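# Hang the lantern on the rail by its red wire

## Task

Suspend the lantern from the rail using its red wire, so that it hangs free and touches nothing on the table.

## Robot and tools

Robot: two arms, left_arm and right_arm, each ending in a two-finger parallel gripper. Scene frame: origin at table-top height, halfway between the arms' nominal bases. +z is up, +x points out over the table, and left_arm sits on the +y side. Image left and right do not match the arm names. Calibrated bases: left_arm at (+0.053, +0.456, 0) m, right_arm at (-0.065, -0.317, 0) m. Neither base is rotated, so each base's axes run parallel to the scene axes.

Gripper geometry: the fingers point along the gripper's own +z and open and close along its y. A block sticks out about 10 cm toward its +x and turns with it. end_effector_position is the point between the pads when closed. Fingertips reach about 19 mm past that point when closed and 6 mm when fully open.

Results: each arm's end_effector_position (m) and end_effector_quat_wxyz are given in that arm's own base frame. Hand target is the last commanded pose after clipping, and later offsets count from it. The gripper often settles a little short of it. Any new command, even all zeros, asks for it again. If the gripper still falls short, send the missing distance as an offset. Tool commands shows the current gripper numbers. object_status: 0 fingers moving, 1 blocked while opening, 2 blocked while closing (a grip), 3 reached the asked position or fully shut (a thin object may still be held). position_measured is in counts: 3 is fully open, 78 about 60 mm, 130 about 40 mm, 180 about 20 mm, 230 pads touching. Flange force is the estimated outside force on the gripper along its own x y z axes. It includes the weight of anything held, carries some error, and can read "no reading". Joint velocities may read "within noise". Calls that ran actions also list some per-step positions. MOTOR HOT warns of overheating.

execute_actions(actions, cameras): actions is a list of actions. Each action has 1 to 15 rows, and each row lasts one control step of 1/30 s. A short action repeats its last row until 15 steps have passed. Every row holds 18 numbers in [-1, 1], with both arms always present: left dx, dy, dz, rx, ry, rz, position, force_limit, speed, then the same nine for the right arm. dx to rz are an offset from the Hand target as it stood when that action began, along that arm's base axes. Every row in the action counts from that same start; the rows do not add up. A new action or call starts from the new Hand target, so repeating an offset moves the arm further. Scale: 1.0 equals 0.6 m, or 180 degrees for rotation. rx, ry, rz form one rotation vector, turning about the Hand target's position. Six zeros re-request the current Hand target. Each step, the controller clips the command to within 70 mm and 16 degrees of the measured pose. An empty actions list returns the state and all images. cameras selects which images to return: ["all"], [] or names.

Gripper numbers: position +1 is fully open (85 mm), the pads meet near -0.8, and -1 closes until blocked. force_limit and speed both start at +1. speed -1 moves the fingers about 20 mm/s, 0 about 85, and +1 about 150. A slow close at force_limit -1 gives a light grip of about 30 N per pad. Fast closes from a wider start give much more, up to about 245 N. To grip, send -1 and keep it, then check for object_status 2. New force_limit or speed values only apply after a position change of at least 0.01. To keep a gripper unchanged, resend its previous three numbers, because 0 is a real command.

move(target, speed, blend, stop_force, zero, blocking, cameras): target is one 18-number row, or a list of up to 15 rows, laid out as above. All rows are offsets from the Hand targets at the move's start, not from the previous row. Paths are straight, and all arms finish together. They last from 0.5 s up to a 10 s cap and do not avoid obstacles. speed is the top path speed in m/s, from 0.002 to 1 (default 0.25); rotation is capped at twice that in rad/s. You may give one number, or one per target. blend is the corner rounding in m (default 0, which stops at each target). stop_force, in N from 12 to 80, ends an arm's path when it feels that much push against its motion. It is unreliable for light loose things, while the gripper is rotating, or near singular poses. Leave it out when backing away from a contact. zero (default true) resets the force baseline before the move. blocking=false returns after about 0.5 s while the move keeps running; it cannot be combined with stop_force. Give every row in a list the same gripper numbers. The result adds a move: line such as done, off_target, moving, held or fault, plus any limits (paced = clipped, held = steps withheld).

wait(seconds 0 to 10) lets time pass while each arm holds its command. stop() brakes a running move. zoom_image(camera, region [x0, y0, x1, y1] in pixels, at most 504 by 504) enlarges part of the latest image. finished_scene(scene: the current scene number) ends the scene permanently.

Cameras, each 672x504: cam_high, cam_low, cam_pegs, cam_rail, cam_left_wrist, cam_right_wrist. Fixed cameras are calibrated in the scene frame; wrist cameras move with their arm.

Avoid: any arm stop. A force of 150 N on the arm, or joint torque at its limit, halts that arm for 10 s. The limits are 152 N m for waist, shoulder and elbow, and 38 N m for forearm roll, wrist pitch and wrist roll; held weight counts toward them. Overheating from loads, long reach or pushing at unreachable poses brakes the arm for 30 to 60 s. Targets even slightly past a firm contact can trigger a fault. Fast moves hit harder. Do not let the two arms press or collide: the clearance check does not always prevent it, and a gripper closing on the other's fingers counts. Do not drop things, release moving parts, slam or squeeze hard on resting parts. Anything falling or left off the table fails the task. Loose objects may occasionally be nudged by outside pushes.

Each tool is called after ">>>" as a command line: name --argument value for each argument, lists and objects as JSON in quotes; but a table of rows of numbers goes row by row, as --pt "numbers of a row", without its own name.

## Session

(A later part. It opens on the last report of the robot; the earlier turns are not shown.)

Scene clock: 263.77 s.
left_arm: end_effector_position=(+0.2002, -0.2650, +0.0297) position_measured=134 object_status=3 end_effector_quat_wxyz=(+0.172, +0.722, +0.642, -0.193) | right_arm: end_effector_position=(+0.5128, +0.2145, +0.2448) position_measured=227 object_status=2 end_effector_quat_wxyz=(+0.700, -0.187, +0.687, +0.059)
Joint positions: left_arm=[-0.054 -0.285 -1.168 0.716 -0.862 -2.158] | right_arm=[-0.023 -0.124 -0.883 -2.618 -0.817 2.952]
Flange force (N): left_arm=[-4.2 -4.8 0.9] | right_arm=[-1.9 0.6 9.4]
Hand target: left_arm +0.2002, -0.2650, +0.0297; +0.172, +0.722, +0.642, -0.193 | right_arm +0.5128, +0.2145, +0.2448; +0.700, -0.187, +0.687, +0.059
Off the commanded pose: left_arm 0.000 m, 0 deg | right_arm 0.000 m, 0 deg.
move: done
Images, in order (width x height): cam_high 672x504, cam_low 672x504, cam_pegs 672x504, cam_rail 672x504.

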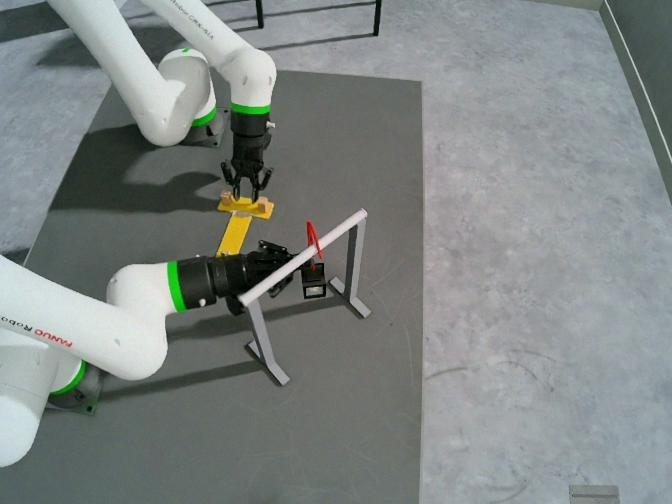

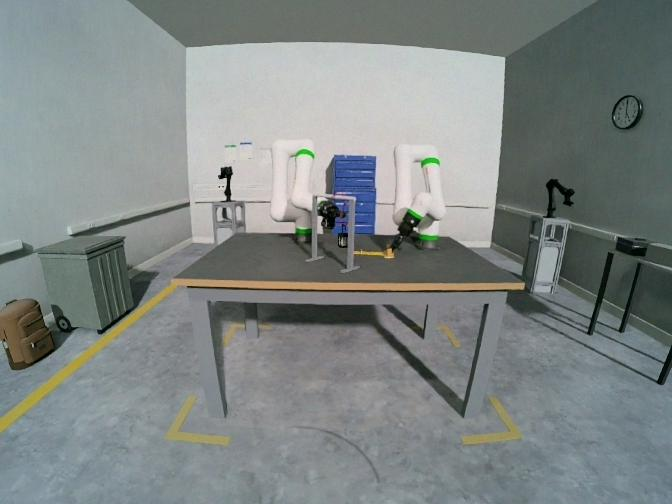

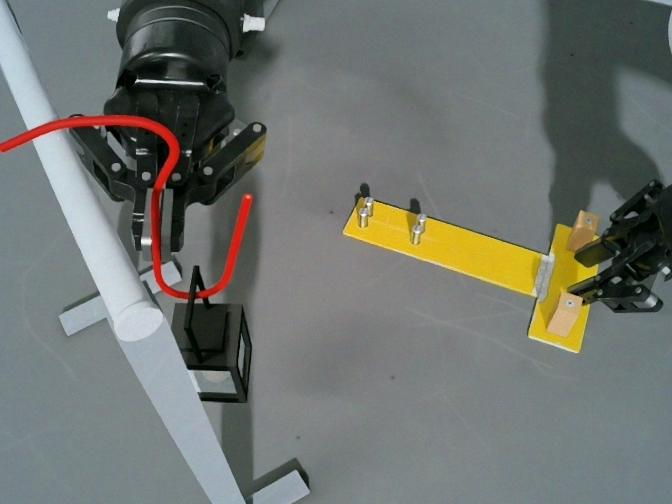

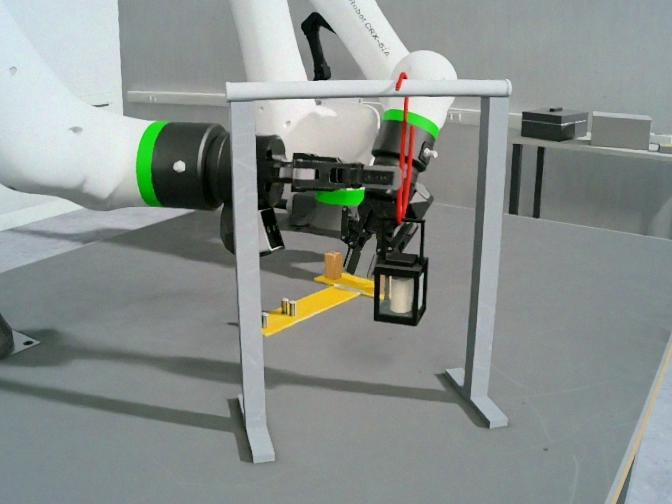

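>>> move --pt "0 0 0 0 0 0 -0.04 0.5 -1 0 0 0.025 0 0 0 -1 0 -1" --pt "0 0 0 0 0 0 -0.04 0.5 -1 0.0153 -0.0176 0.025 0 0 0 -1 0 -1" --pt "0 0 0 0 0 0 -0.04 0.5 -1 0.0153 -0.0176 0.0 0 0 0 -1 0 -1" --speed 0.02 --cameras '["cam_rail","cam_low","cam_pegs","cam_high"]'

>>> zoom_image --camera "cam_rail" --region '[340, 20, 480, 130]'

>>> zoom_image --camera "cam_low" --region '[300, 170, 370, 240]'

Scene clock: 267.97 s.
left_arm: end_effector_position=(+0.2002, -0.2650, +0.0297) position_measured=134 object_status=3 end_effector_quat_wxyz=(+0.172, +0.722, +0.642, -0.193) | right_arm: end_effector_position=(+0.5219, +0.2039, +0.2448) position_measured=227 object_status=2 end_effector_quat_wxyz=(+0.700, -0.187, +0.687, +0.059)
Joint positions: left_arm=[-0.054 -0.285 -1.168 0.716 -0.862 -2.158] | right_arm=[-0.056 -0.11 -0.857 -2.572 -0.819 2.916]
Flange force (N): left_arm=[-3.4 -7.2 -2.4] | right_arm=[1.5 1.7 12.7]
Hand target: left_arm +0.2002, -0.2650, +0.0297; +0.172, +0.722, +0.642, -0.193 | right_arm +0.5219, +0.2039, +0.2448; +0.700, -0.187, +0.687, +0.059
Off the commanded pose: left_arm 0.000 m, 0 deg | right_arm 0.000 m, 0 deg.
move: done
Images, in order (width x height): cam_high 672x504, cam_low 672x504, cam_pegs 672x504, cam_rail 672x504.

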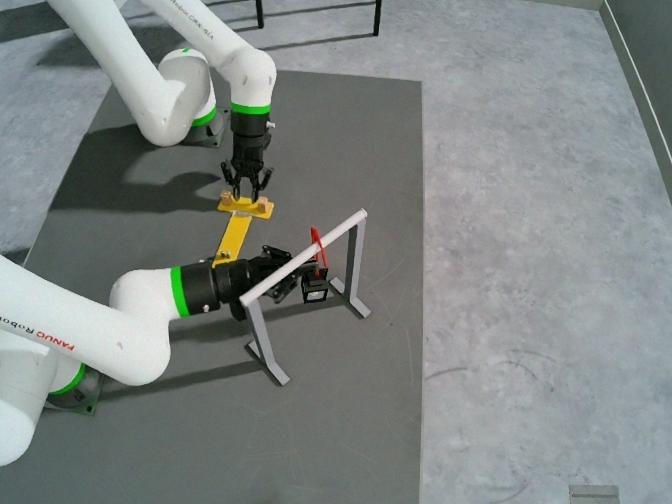

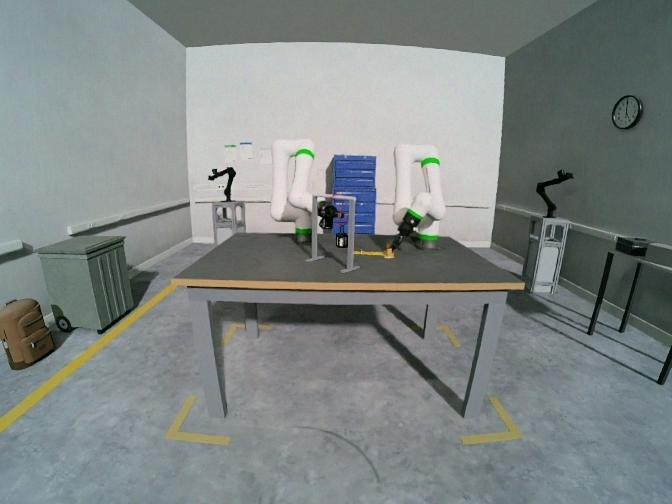

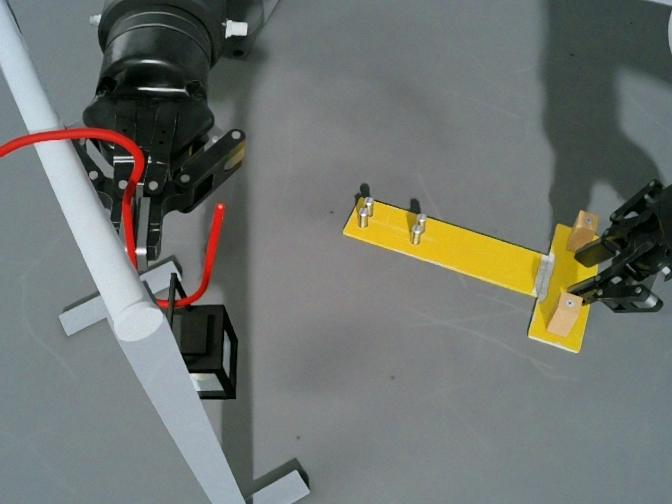

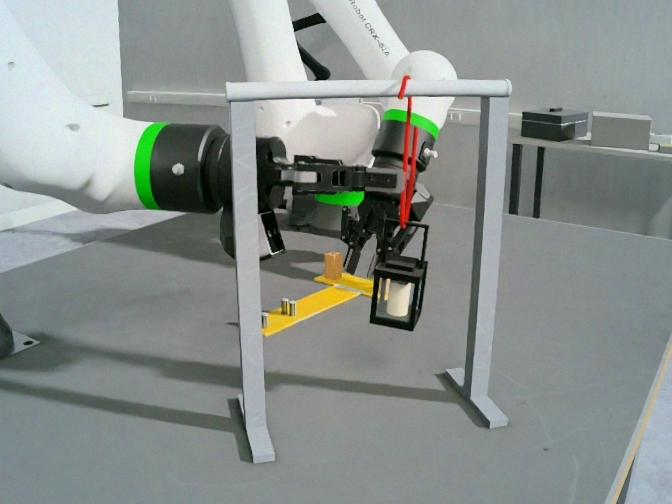

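Scaled by 3.600 from the camera's 672x504 image, which has a finer 960x720 frame.

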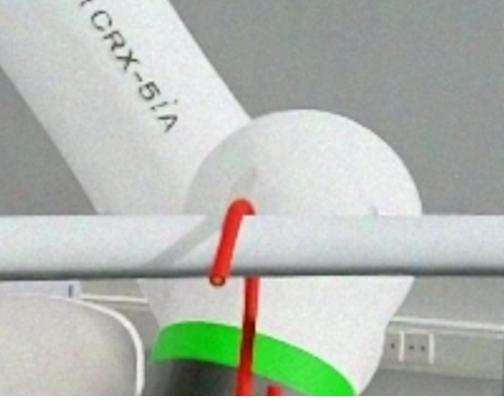

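Scaled by 7.200 from the camera's 672x504 image, which has a finer 960x720 frame.

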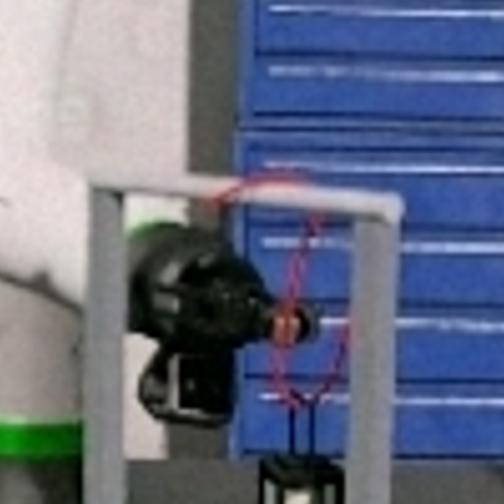

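>>> move --target '[0,0,0,0,0,0,-0.04,0.5,-1,0,0,0,0,0,0,-0.68,0,-1]'

>>> wait --seconds 1.5 --cameras '["cam_rail","cam_low","cam_right_wrist","cam_high"]'

>>> zoom_image --camera "cam_rail" --region '[300, 20, 480, 350]'

Scene clock: 269.13 s.
left_arm: end_effector_position=(+0.2002, -0.2650, +0.0297) position_measured=134 object_status=3 end_effector_quat_wxyz=(+0.172, +0.722, +0.642, -0.193) | right_arm: end_effector_position=(+0.5219, +0.2039, +0.2447) position_measured=214 object_status=0 end_effector_quat_wxyz=(+0.700, -0.187, +0.687, +0.059)
Joint positions: left_arm=[-0.054 -0.285 -1.168 0.716 -0.862 -2.158] | right_arm=[-0.056 -0.11 -0.857 -2.572 -0.82 2.916]
Flange force (N): left_arm=[-5.2 -6.5 0.3] | right_arm=[2.0 1.0 11.1]
Hand target: left_arm +0.2002, -0.2650, +0.0297; +0.172, +0.722, +0.642, -0.193 | right_arm +0.5219, +0.2039, +0.2448; +0.700, -0.187, +0.687, +0.059
Off the commanded pose: left_arm 0.000 m, 0 deg | right_arm 0.000 m, 0 deg.
move: done

Scene clock: 270.63 s.
left_arm: end_effector_position=(+0.2002, -0.2650, +0.0297) position_measured=134 object_status=3 end_effector_quat_wxyz=(+0.172, +0.722, +0.642, -0.193) | right_arm: end_effector_position=(+0.5219, +0.2039, +0.2448) position_measured=214 object_status=3 end_effector_quat_wxyz=(+0.700, -0.187, +0.687, +0.059)
Joint positions: left_arm=[-0.054 -0.285 -1.168 0.716 -0.862 -2.158] | right_arm=[-0.056 -0.11 -0.857 -2.572 -0.82 2.916]
Flange force (N): left_arm=[-4.3 -6.9 -0.6] | right_arm=[2.0 1.4 11.7]
Hand target: left_arm +0.2002, -0.2650, +0.0297; +0.172, +0.722, +0.642, -0.193 | right_arm +0.5219, +0.2039, +0.2448; +0.700, -0.187, +0.687, +0.059
Tool commands: left_gripper/position=-0.04 left_gripper/force_limit=+0.5 left_gripper/speed=-1.0 right_gripper/position=-0.68 right_gripper/force_limit=+0.0 right_gripper/speed=-1.0
Off the commanded pose: left_arm 0.000 m, 0 deg | right_arm 0.000 m, 0 deg.
wait: 1.50 s; at rest by 0.17 s
camera_calibration:
cam_right_wrist: T_world_to_cam=[[-0.326663, 0.929513, -0.171165, 0.0334197], [-0.380901, 0.0362703, 0.923904, -0.0196532], [0.864989, 0.367002, 0.342204, -0.48703], [0, 0, 0, 1]] pos_world=[0.424706, 0.14839, 0.190542]
Images, in order (width x height): cam_high 672x504, cam_low 672x504, cam_rail 672x504, cam_right_wrist 672x504.

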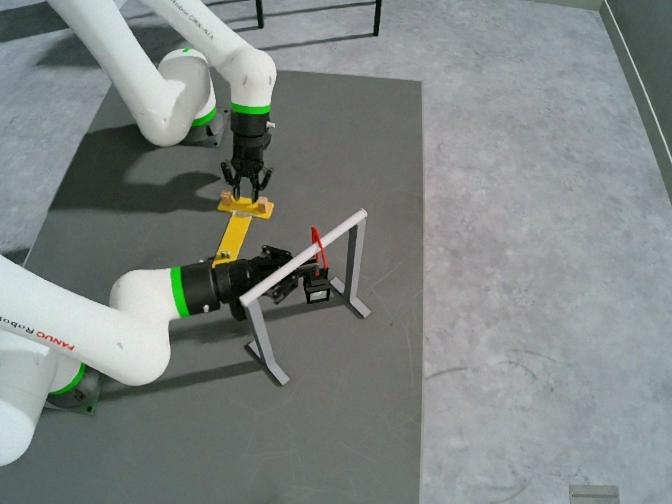

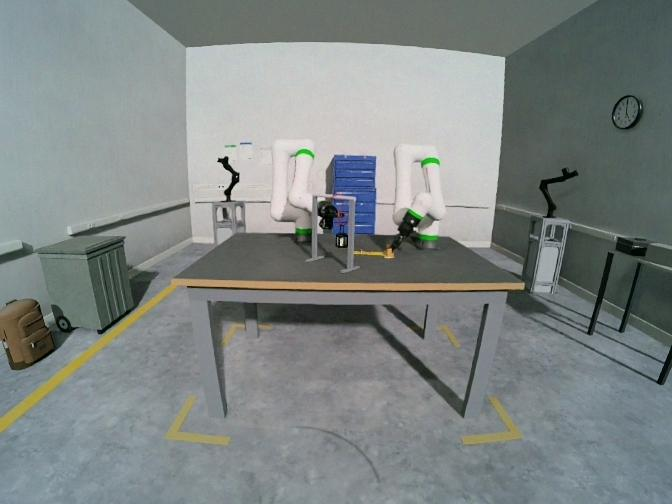

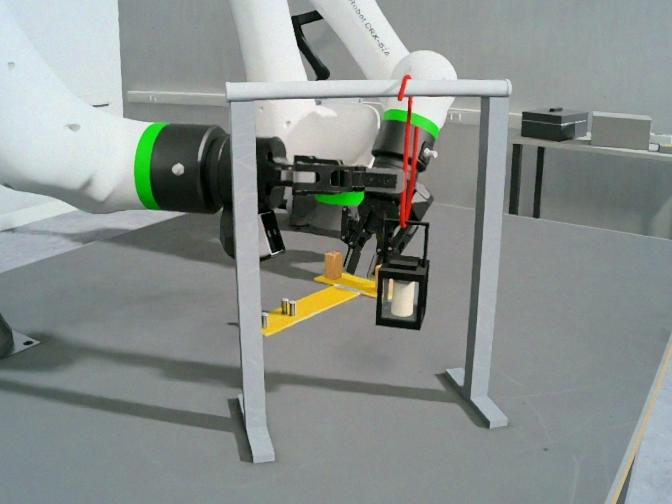

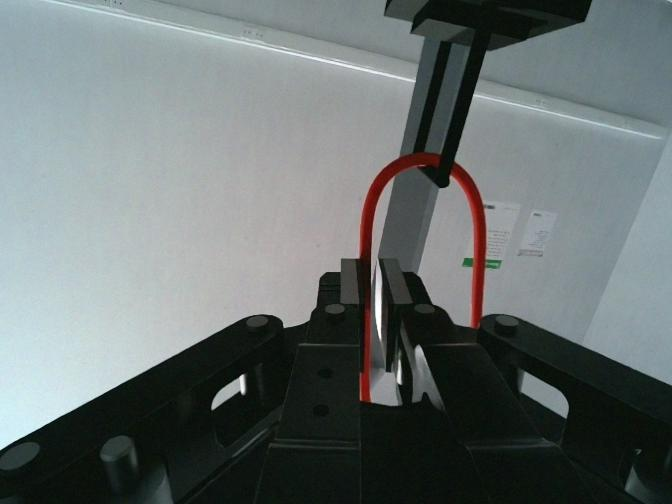

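Scaled by 1.527 from the camera's 672x504 image, which has a finer 960x720 frame.

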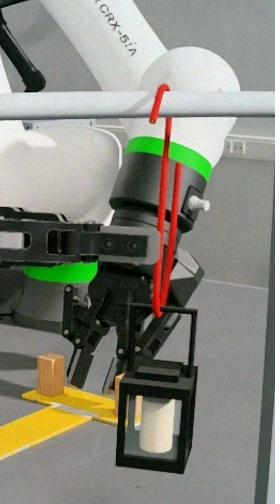

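>>> move --target '[0,0,0,0,0,0,-0.04,0.5,-1,0,0,0,0,0,0,-0.4,0,-1]'

>>> wait --seconds 1.5 --cameras '["cam_rail","cam_right_wrist"]'

Scene clock: 272.13 s.
left_arm: end_effector_position=(+0.2002, -0.2650, +0.0297) position_measured=134 object_status=3 end_effector_quat_wxyz=(+0.172, +0.722, +0.642, -0.193) | right_arm: end_effector_position=(+0.5219, +0.2039, +0.2448) position_measured=179 object_status=0 end_effector_quat_wxyz=(+0.700, -0.187, +0.687, +0.059)
Joint positions: left_arm=[-0.054 -0.285 -1.168 0.716 -0.862 -2.158] | right_arm=[-0.056 -0.11 -0.857 -2.572 -0.82 2.916]
Flange force (N): left_arm=[-5.0 -6.6 -1.1] | right_arm=[2.0 1.9 11.9]
Hand target: left_arm +0.2002, -0.2650, +0.0297; +0.172, +0.722, +0.642, -0.193 | right_arm +0.5219, +0.2039, +0.2448; +0.700, -0.187, +0.687, +0.059
Off the commanded pose: left_arm 0.000 m, 0 deg | right_arm 0.000 m, 0 deg.
move: done

Scene clock: 273.63 s.
left_arm: end_effector_position=(+0.2002, -0.2650, +0.0297) position_measured=134 object_status=3 end_effector_quat_wxyz=(+0.172, +0.722, +0.642, -0.193) | right_arm: end_effector_position=(+0.5219, +0.2039, +0.2448) position_measured=179 object_status=3 end_effector_quat_wxyz=(+0.700, -0.187, +0.687, +0.059)
Joint positions: left_arm=[-0.054 -0.285 -1.168 0.716 -0.862 -2.158] | right_arm=[-0.056 -0.11 -0.857 -2.572 -0.82 2.916]
Flange force (N): left_arm=[-4.1 -7.3 -1.4] | right_arm=[2.6 2.5 12.0]
Hand target: left_arm +0.2002, -0.2650, +0.0297; +0.172, +0.722, +0.642, -0.193 | right_arm +0.5219, +0.2039, +0.2448; +0.700, -0.187, +0.687, +0.059
Tool commands: left_gripper/position=-0.04 left_gripper/force_limit=+0.5 left_gripper/speed=-1.0 right_gripper/position=-0.4 right_gripper/force_limit=+0.0 right_gripper/speed=-1.0
Off the commanded pose: left_arm 0.000 m, 0 deg | right_arm 0.000 m, 0 deg.
wait: 1.50 s; at rest by 0.17 s
camera_calibration:
cam_right_wrist: T_world_to_cam=[[-0.326663, 0.929513, -0.171165, 0.0334197], [-0.380901, 0.0362703, 0.923904, -0.0196532], [0.864989, 0.367002, 0.342204, -0.48703], [0, 0, 0, 1]] pos_world=[0.424706, 0.14839, 0.190542]
Images, in order (width x height): cam_rail 672x504, cam_right_wrist 672x504.

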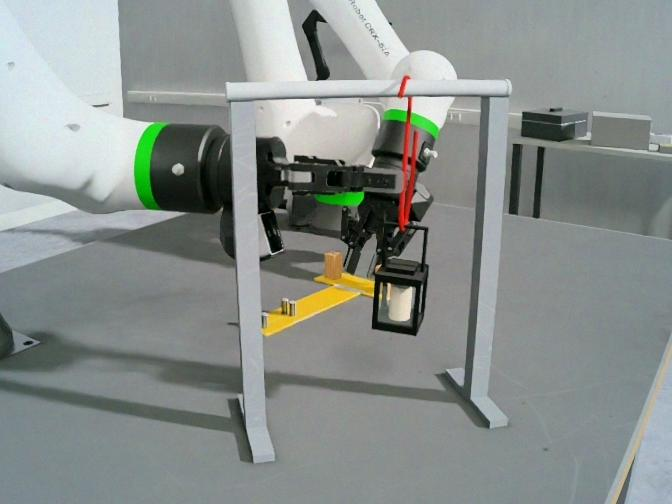

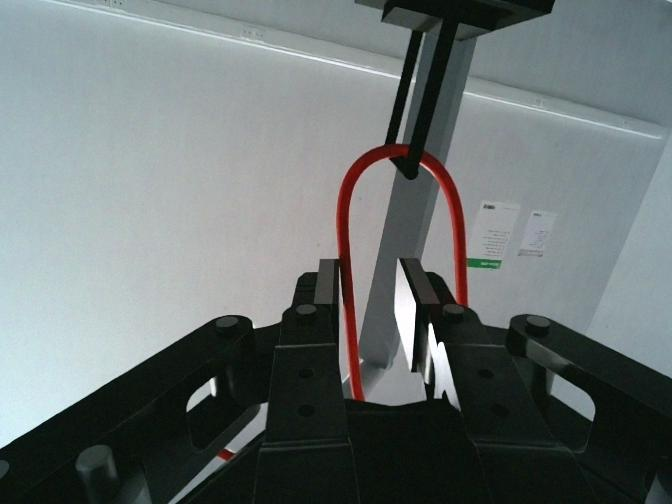

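>>> move --target '[0,0,0,0,0,0,-0.04,0.5,-1,0.0085,-0.0235,0,0,0,0,-0.4,0,-1]' --speed 0.01 --cameras '["cam_rail","cam_right_wrist"]'

Scene clock: 275.87 s.
left_arm: end_effector_position=(+0.2002, -0.2650, +0.0297) position_measured=134 object_status=3 end_effector_quat_wxyz=(+0.172, +0.722, +0.642, -0.193) | right_arm: end_effector_position=(+0.5270, +0.1899, +0.2448) position_measured=179 object_status=3 end_effector_quat_wxyz=(+0.700, -0.187, +0.687, +0.059)
Joint positions: left_arm=[-0.054 -0.285 -1.168 0.716 -0.862 -2.158] | right_arm=[-0.097 -0.11 -0.84 -2.512 -0.822 2.868]
Flange force (N): left_arm=[-5.3 -6.6 0.0] | right_arm=[2.5 1.3 12.8]
Hand target: left_arm +0.2002, -0.2650, +0.0297; +0.172, +0.722, +0.642, -0.193 | right_arm +0.5270, +0.1898, +0.2448; +0.700, -0.187, +0.687, +0.059
Off the commanded pose: left_arm 0.000 m, 0 deg | right_arm 0.000 m, 0 deg.
move: done
camera_calibration:
cam_right_wrist: T_world_to_cam=[[-0.326648, 0.929519, -0.171159, 0.0480907], [-0.380982, 0.0362365, 0.923872, -0.0171581], [0.864959, 0.36699, 0.342293, -0.486305], [0, 0, 0, 1]] pos_world=[0.429806, 0.13439, 0.190542]
Images, in order (width x height): cam_rail 672x504, cam_right_wrist 672x504.

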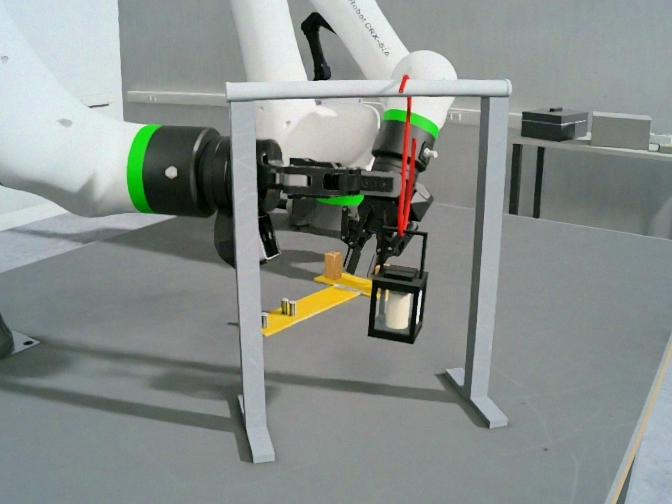

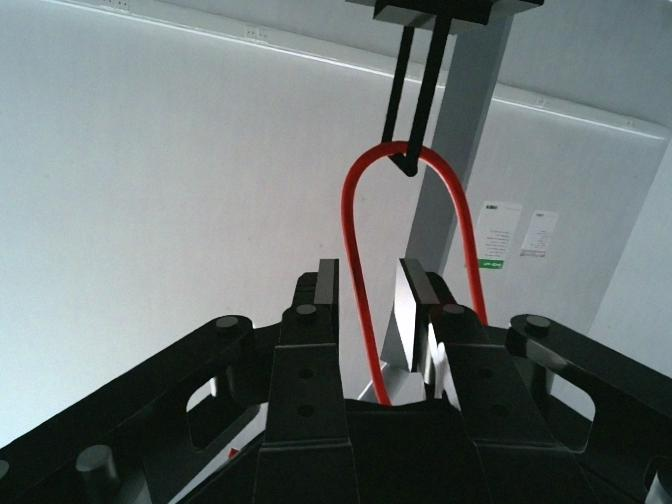

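>>> move --pt "0 0 0 0 0 0 -0.04 0.5 -1 -0.047 -0.0171 0 0 0 0 -0.4 0 -1" --pt "0 0 0 0 0 0 -0.04 0.5 -1 -0.17 0.05 0 0 0 0 -0.4 0 -1" --pt "0 0.03 0.1 0 0 0 -0.04 0.5 -1 -0.25 0.1 0.1 0 0 0 -0.4 0 -1" --speed 0.04 --cameras '["all"]'

>>> zoom_image --camera "cam_rail" --region '[300, 20, 480, 350]'

Scene clock: 278.20 s.
left_arm: end_effector_position=(+0.2002, -0.2650, +0.0297) position_measured=134 object_status=3 end_effector_quat_wxyz=(+0.172, +0.722, +0.642, -0.193) | right_arm: end_effector_position=(+0.5044, +0.1815, +0.2463) position_measured=179 object_status=3 end_effector_quat_wxyz=(+0.701, -0.186, +0.685, +0.059)
Joint positions: left_arm=[-0.054 -0.285 -1.168 0.716 -0.862 -2.158] | right_arm=[-0.127 -0.192 -0.886 -2.457 -0.811 2.816]
Flange force (N): left_arm=[-4.4 -6.7 -0.4] | right_arm=no reading
Flange force when the fault began (N): right_arm=no reading
Hand target: left_arm +0.2002, -0.2650, +0.0297; +0.172, +0.722, +0.642, -0.193 (not the last commanded pose) | right_arm +0.5044, +0.1815, +0.2463; +0.701, -0.186, +0.685, +0.059 (not the last commanded pose)
Tool commands: left_gripper/position=-0.04 left_gripper/force_limit=+0.5 left_gripper/speed=-1.0 right_gripper/position=-0.396078 right_gripper/force_limit=+0.003922 right_gripper/speed=-1.0
Off the commanded pose: left_arm 0.063 m, 0 deg | right_arm 0.156 m, 0 deg.
FORCE FAULT: contact force on the right arm reached its limit, and that arm stopped. The contact can be on any part of that arm, not only on its tool. That arm's remaining commands of this call were not run. That arm is still stopped at the end of this call. That arm stays stopped for about 10 more seconds. Until then a move that you send moves the other arm only, and its call returns only when the move has ended. Once the stop has ended, the next robot result says so. If the stop ends while you think or write, that arm runs what you send next, counted from a new Hand target: where the arm stands when the stop ends. While its stop runs, that arm takes no new command, but its gripper still runs the gripper command that each later call begins with. Until it ends, the stop uses up actions while you think or wait. An arm that is not stopped still takes commands.
move: fault (right_arm), off_target (left_arm); path passed 1 of 3 targets
camera_calibration:
cam_left_wrist: T_world_to_cam=[[0.993747, -0.111482, 0.00616812, -0.219669], [-0.0776783, -0.650626, 0.755415, -0.15781], [-0.0802021, -0.751171, -0.655218, -0.0333484], [0, 0, 0, 1]] pos_world=[0.203363, -0.152215, 0.0987162]
cam_right_wrist: T_world_to_cam=[[-0.325766, 0.929633, -0.172218, 0.0485066], [-0.38443, 0.036173, 0.922445, -0.0247373], [0.863765, 0.366707, 0.345595, -0.464368], [0, 0, 0, 1]] pos_world=[0.407397, 0.126088, 0.191656]

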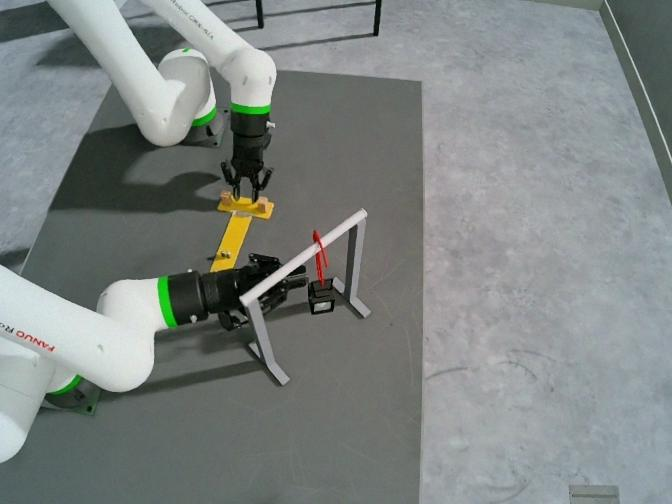

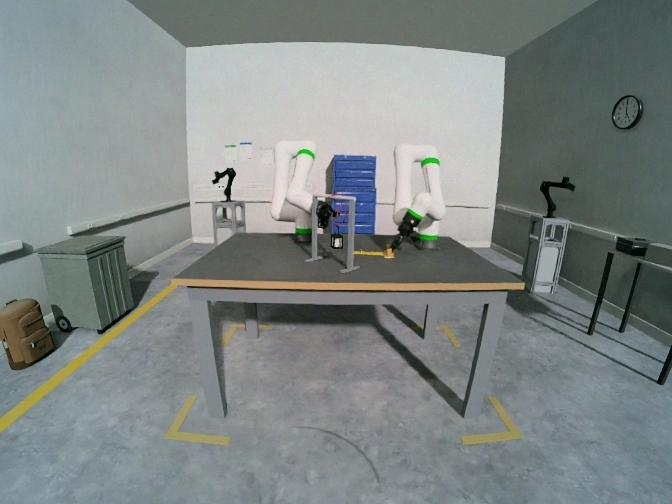

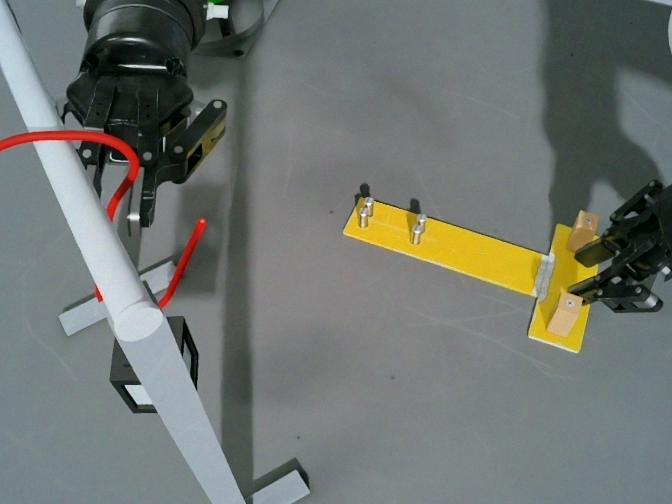

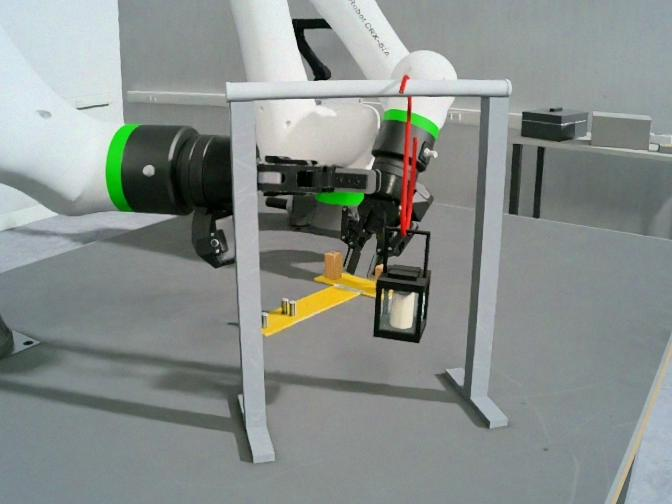

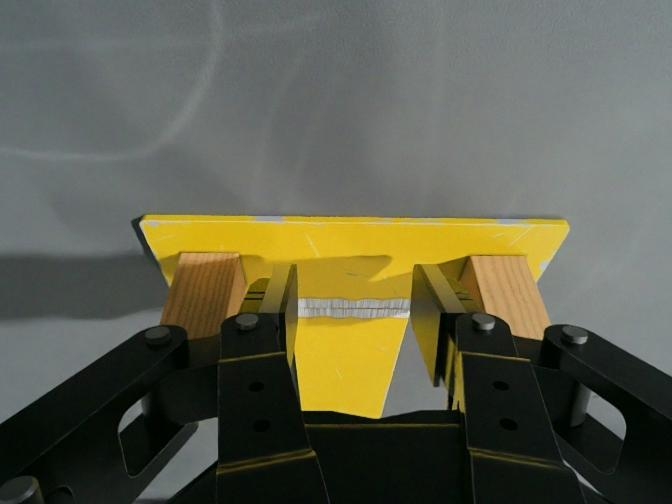

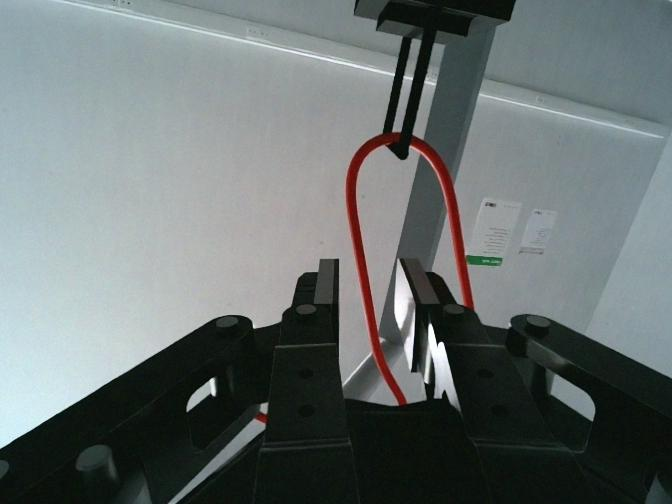

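Scaled by 1.527 from the camera's 672x504 image, which has a finer 960x720 frame.

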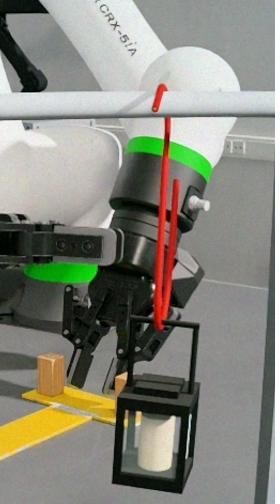

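>>> wait --seconds 10

>>> move --pt "0 0 0 0 0 0 -0.04 0.5 -1 -0.01 0.03 0 0 0 0 -0.4 0 -1" --pt "0 0 0 0 0 0 -0.04 0.5 -1 -0.035 0.08 0 0 0 0 -0.4 0 -1" --speed 0.02 --cameras '["cam_rail","cam_right_wrist","cam_high","cam_pegs"]'

Scene clock: 289.03 s.
left_arm: end_effector_position=(+0.2002, -0.2650, +0.0297) position_measured=134 object_status=3 end_effector_quat_wxyz=(+0.172, +0.722, +0.642, -0.193) | right_arm: end_effector_position=(+0.5044, +0.1815, +0.2463) position_measured=179 object_status=3 end_effector_quat_wxyz=(+0.701, -0.186, +0.685, +0.059)
Joint positions: left_arm=[-0.054 -0.285 -1.168 0.716 -0.862 -2.158] | right_arm=[-0.127 -0.192 -0.886 -2.457 -0.811 2.816]
Flange force (N): left_arm=[-4.9 -6.5 0.0] | right_arm=no reading
Hand target: left_arm +0.2002, -0.2650, +0.0297; +0.172, +0.722, +0.642, -0.193 (not the last commanded pose) | right_arm +0.5044, +0.1815, +0.2463; +0.701, -0.186, +0.685, +0.059 (not the last commanded pose)
Tool commands: left_gripper/position=-0.04 left_gripper/force_limit=+0.5 left_gripper/speed=-1.0 right_gripper/position=-0.396078 right_gripper/force_limit=+0.003922 right_gripper/speed=-1.0
Off the commanded pose: left_arm 0.063 m, 0 deg | right_arm 0.156 m, 0 deg.
FORCE FAULT, CONTINUED: the right arm's stop, for the force fault that an earlier result reported, is over. The rest of the stop counts as 20 of the actions that you can send in this scene. During its stop the right arm's controller moved it back a little. That arm's target is now where it stood when the stop ended, not its last command. That arm accepts commands again.
wait: 10.00 s; at rest from the start

Scene clock: 292.20 s.
left_arm: end_effector_position=(+0.2002, -0.2650, +0.0297) position_measured=134 object_status=3 end_effector_quat_wxyz=(+0.172, +0.722, +0.642, -0.193) | right_arm: end_effector_position=(+0.4834, +0.2295, +0.2463) position_measured=179 object_status=3 end_effector_quat_wxyz=(+0.701, -0.186, +0.685, +0.059)
Joint positions: left_arm=[-0.054 -0.285 -1.168 0.716 -0.862 -2.158] | right_arm=[0.029 -0.191 -0.955 -2.691 -0.807 3.004]
Flange force (N): left_arm=[-4.0 -7.2 -1.1] | right_arm=no reading
Hand target: left_arm +0.2002, -0.2650, +0.0297; +0.172, +0.722, +0.642, -0.193 | right_arm +0.4834, +0.2295, +0.2463; +0.701, -0.186, +0.685, +0.059
Off the commanded pose: left_arm 0.000 m, 0 deg | right_arm 0.000 m, 0 deg.
move: done
camera_calibration:
cam_right_wrist: T_world_to_cam=[[-0.325772, 0.929634, -0.172202, -0.00286455], [-0.384424, 0.036157, 0.922448, -0.0345429], [0.863765, 0.366707, 0.345595, -0.463794], [0, 0, 0, 1]] pos_world=[0.386397, 0.173988, 0.191656]
Images, in order (width x height): cam_high 672x504, cam_pegs 672x504, cam_rail 672x504, cam_right_wrist 672x504.

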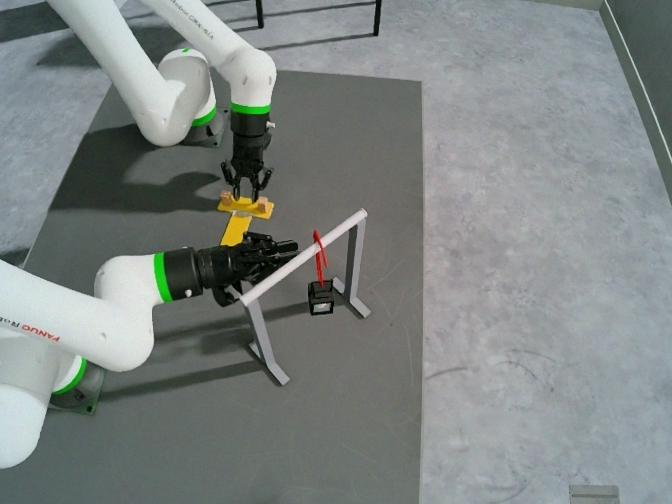

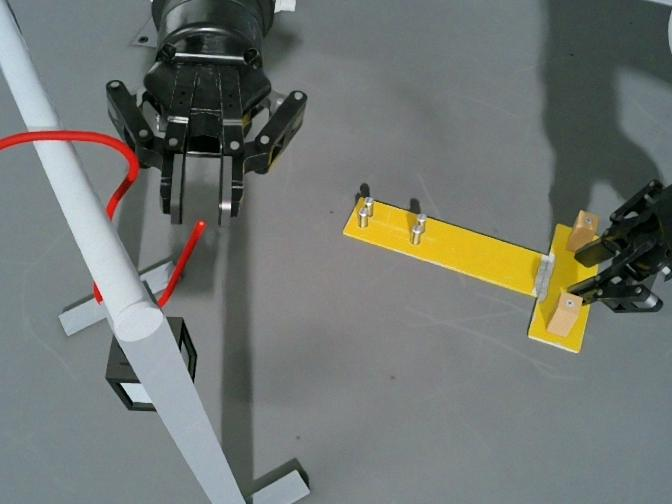

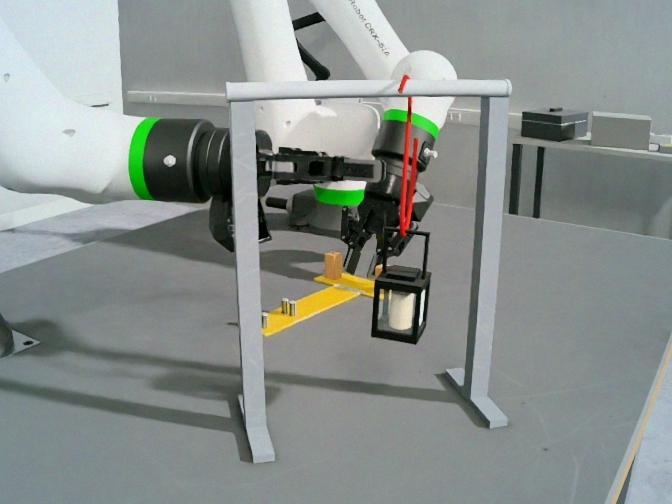

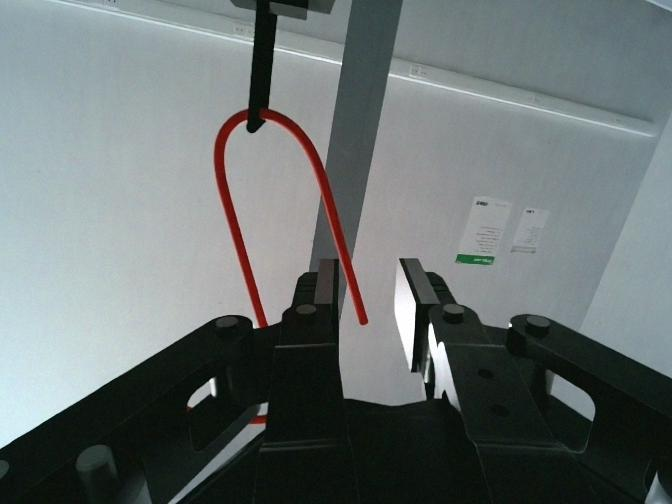

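>>> move --target '[0,0,0,0,0,0,-0.04,0.5,-1,-0.12,0.03,0,0,0,0,-0.4,0,-1]' --speed 0.05

>>> wait --seconds 2 --cameras '["cam_rail"]'

Scene clock: 296.53 s.
left_arm: end_effector_position=(+0.2002, -0.2650, +0.0297) position_measured=134 object_status=3 end_effector_quat_wxyz=(+0.172, +0.722, +0.642, -0.193) | right_arm: end_effector_position=(+0.4114, +0.2475, +0.2463) position_measured=179 object_status=3 end_effector_quat_wxyz=(+0.701, -0.186, +0.685, +0.059)
Joint positions: left_arm=[-0.054 -0.285 -1.168 0.716 -0.862 -2.158] | right_arm=[0.136 -0.408 -1.12 -2.819 -0.729 3.081]
Flange force (N): left_arm=[-4.2 -5.3 0.0] | right_arm=no reading
Hand target: left_arm +0.2002, -0.2650, +0.0297; +0.172, +0.722, +0.642, -0.193 | right_arm +0.4114, +0.2475, +0.2463; +0.701, -0.186, +0.685, +0.059
Off the commanded pose: left_arm 0.000 m, 0 deg | right_arm 0.000 m, 0 deg.
move: done

Scene clock: 298.53 s.
left_arm: end_effector_position=(+0.2002, -0.2650, +0.0297) position_measured=134 object_status=3 end_effector_quat_wxyz=(+0.172, +0.722, +0.642, -0.193) | right_arm: end_effector_position=(+0.4114, +0.2475, +0.2463) position_measured=179 object_status=3 end_effector_quat_wxyz=(+0.701, -0.186, +0.685, +0.059)
Joint positions: left_arm=[-0.054 -0.285 -1.168 0.716 -0.862 -2.158] | right_arm=[0.136 -0.408 -1.12 -2.819 -0.729 3.081]
Flange force (N): left_arm=[-3.7 -6.4 -0.9] | right_arm=no reading
Hand target: left_arm +0.2002, -0.2650, +0.0297; +0.172, +0.722, +0.642, -0.193 | right_arm +0.4114, +0.2475, +0.2463; +0.701, -0.186, +0.685, +0.059
Tool commands: left_gripper/position=-0.04 left_gripper/force_limit=+0.5 left_gripper/speed=-1.0 right_gripper/position=-0.4 right_gripper/force_limit=+0.0 right_gripper/speed=-1.0
Off the commanded pose: left_arm 0.000 m, 0 deg | right_arm 0.000 m, 0 deg.
wait: 2.00 s; at rest by 0.17 s
Images, in order (width x height): cam_rail 672x504.

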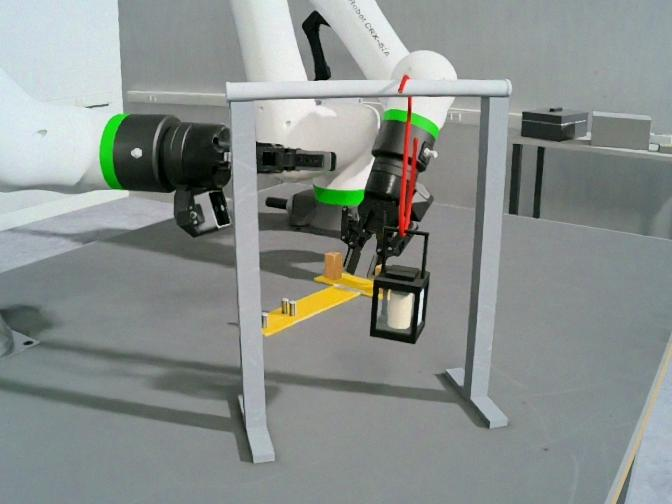

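>>> finished_scene --scene 1

The scene is finished: the task was done.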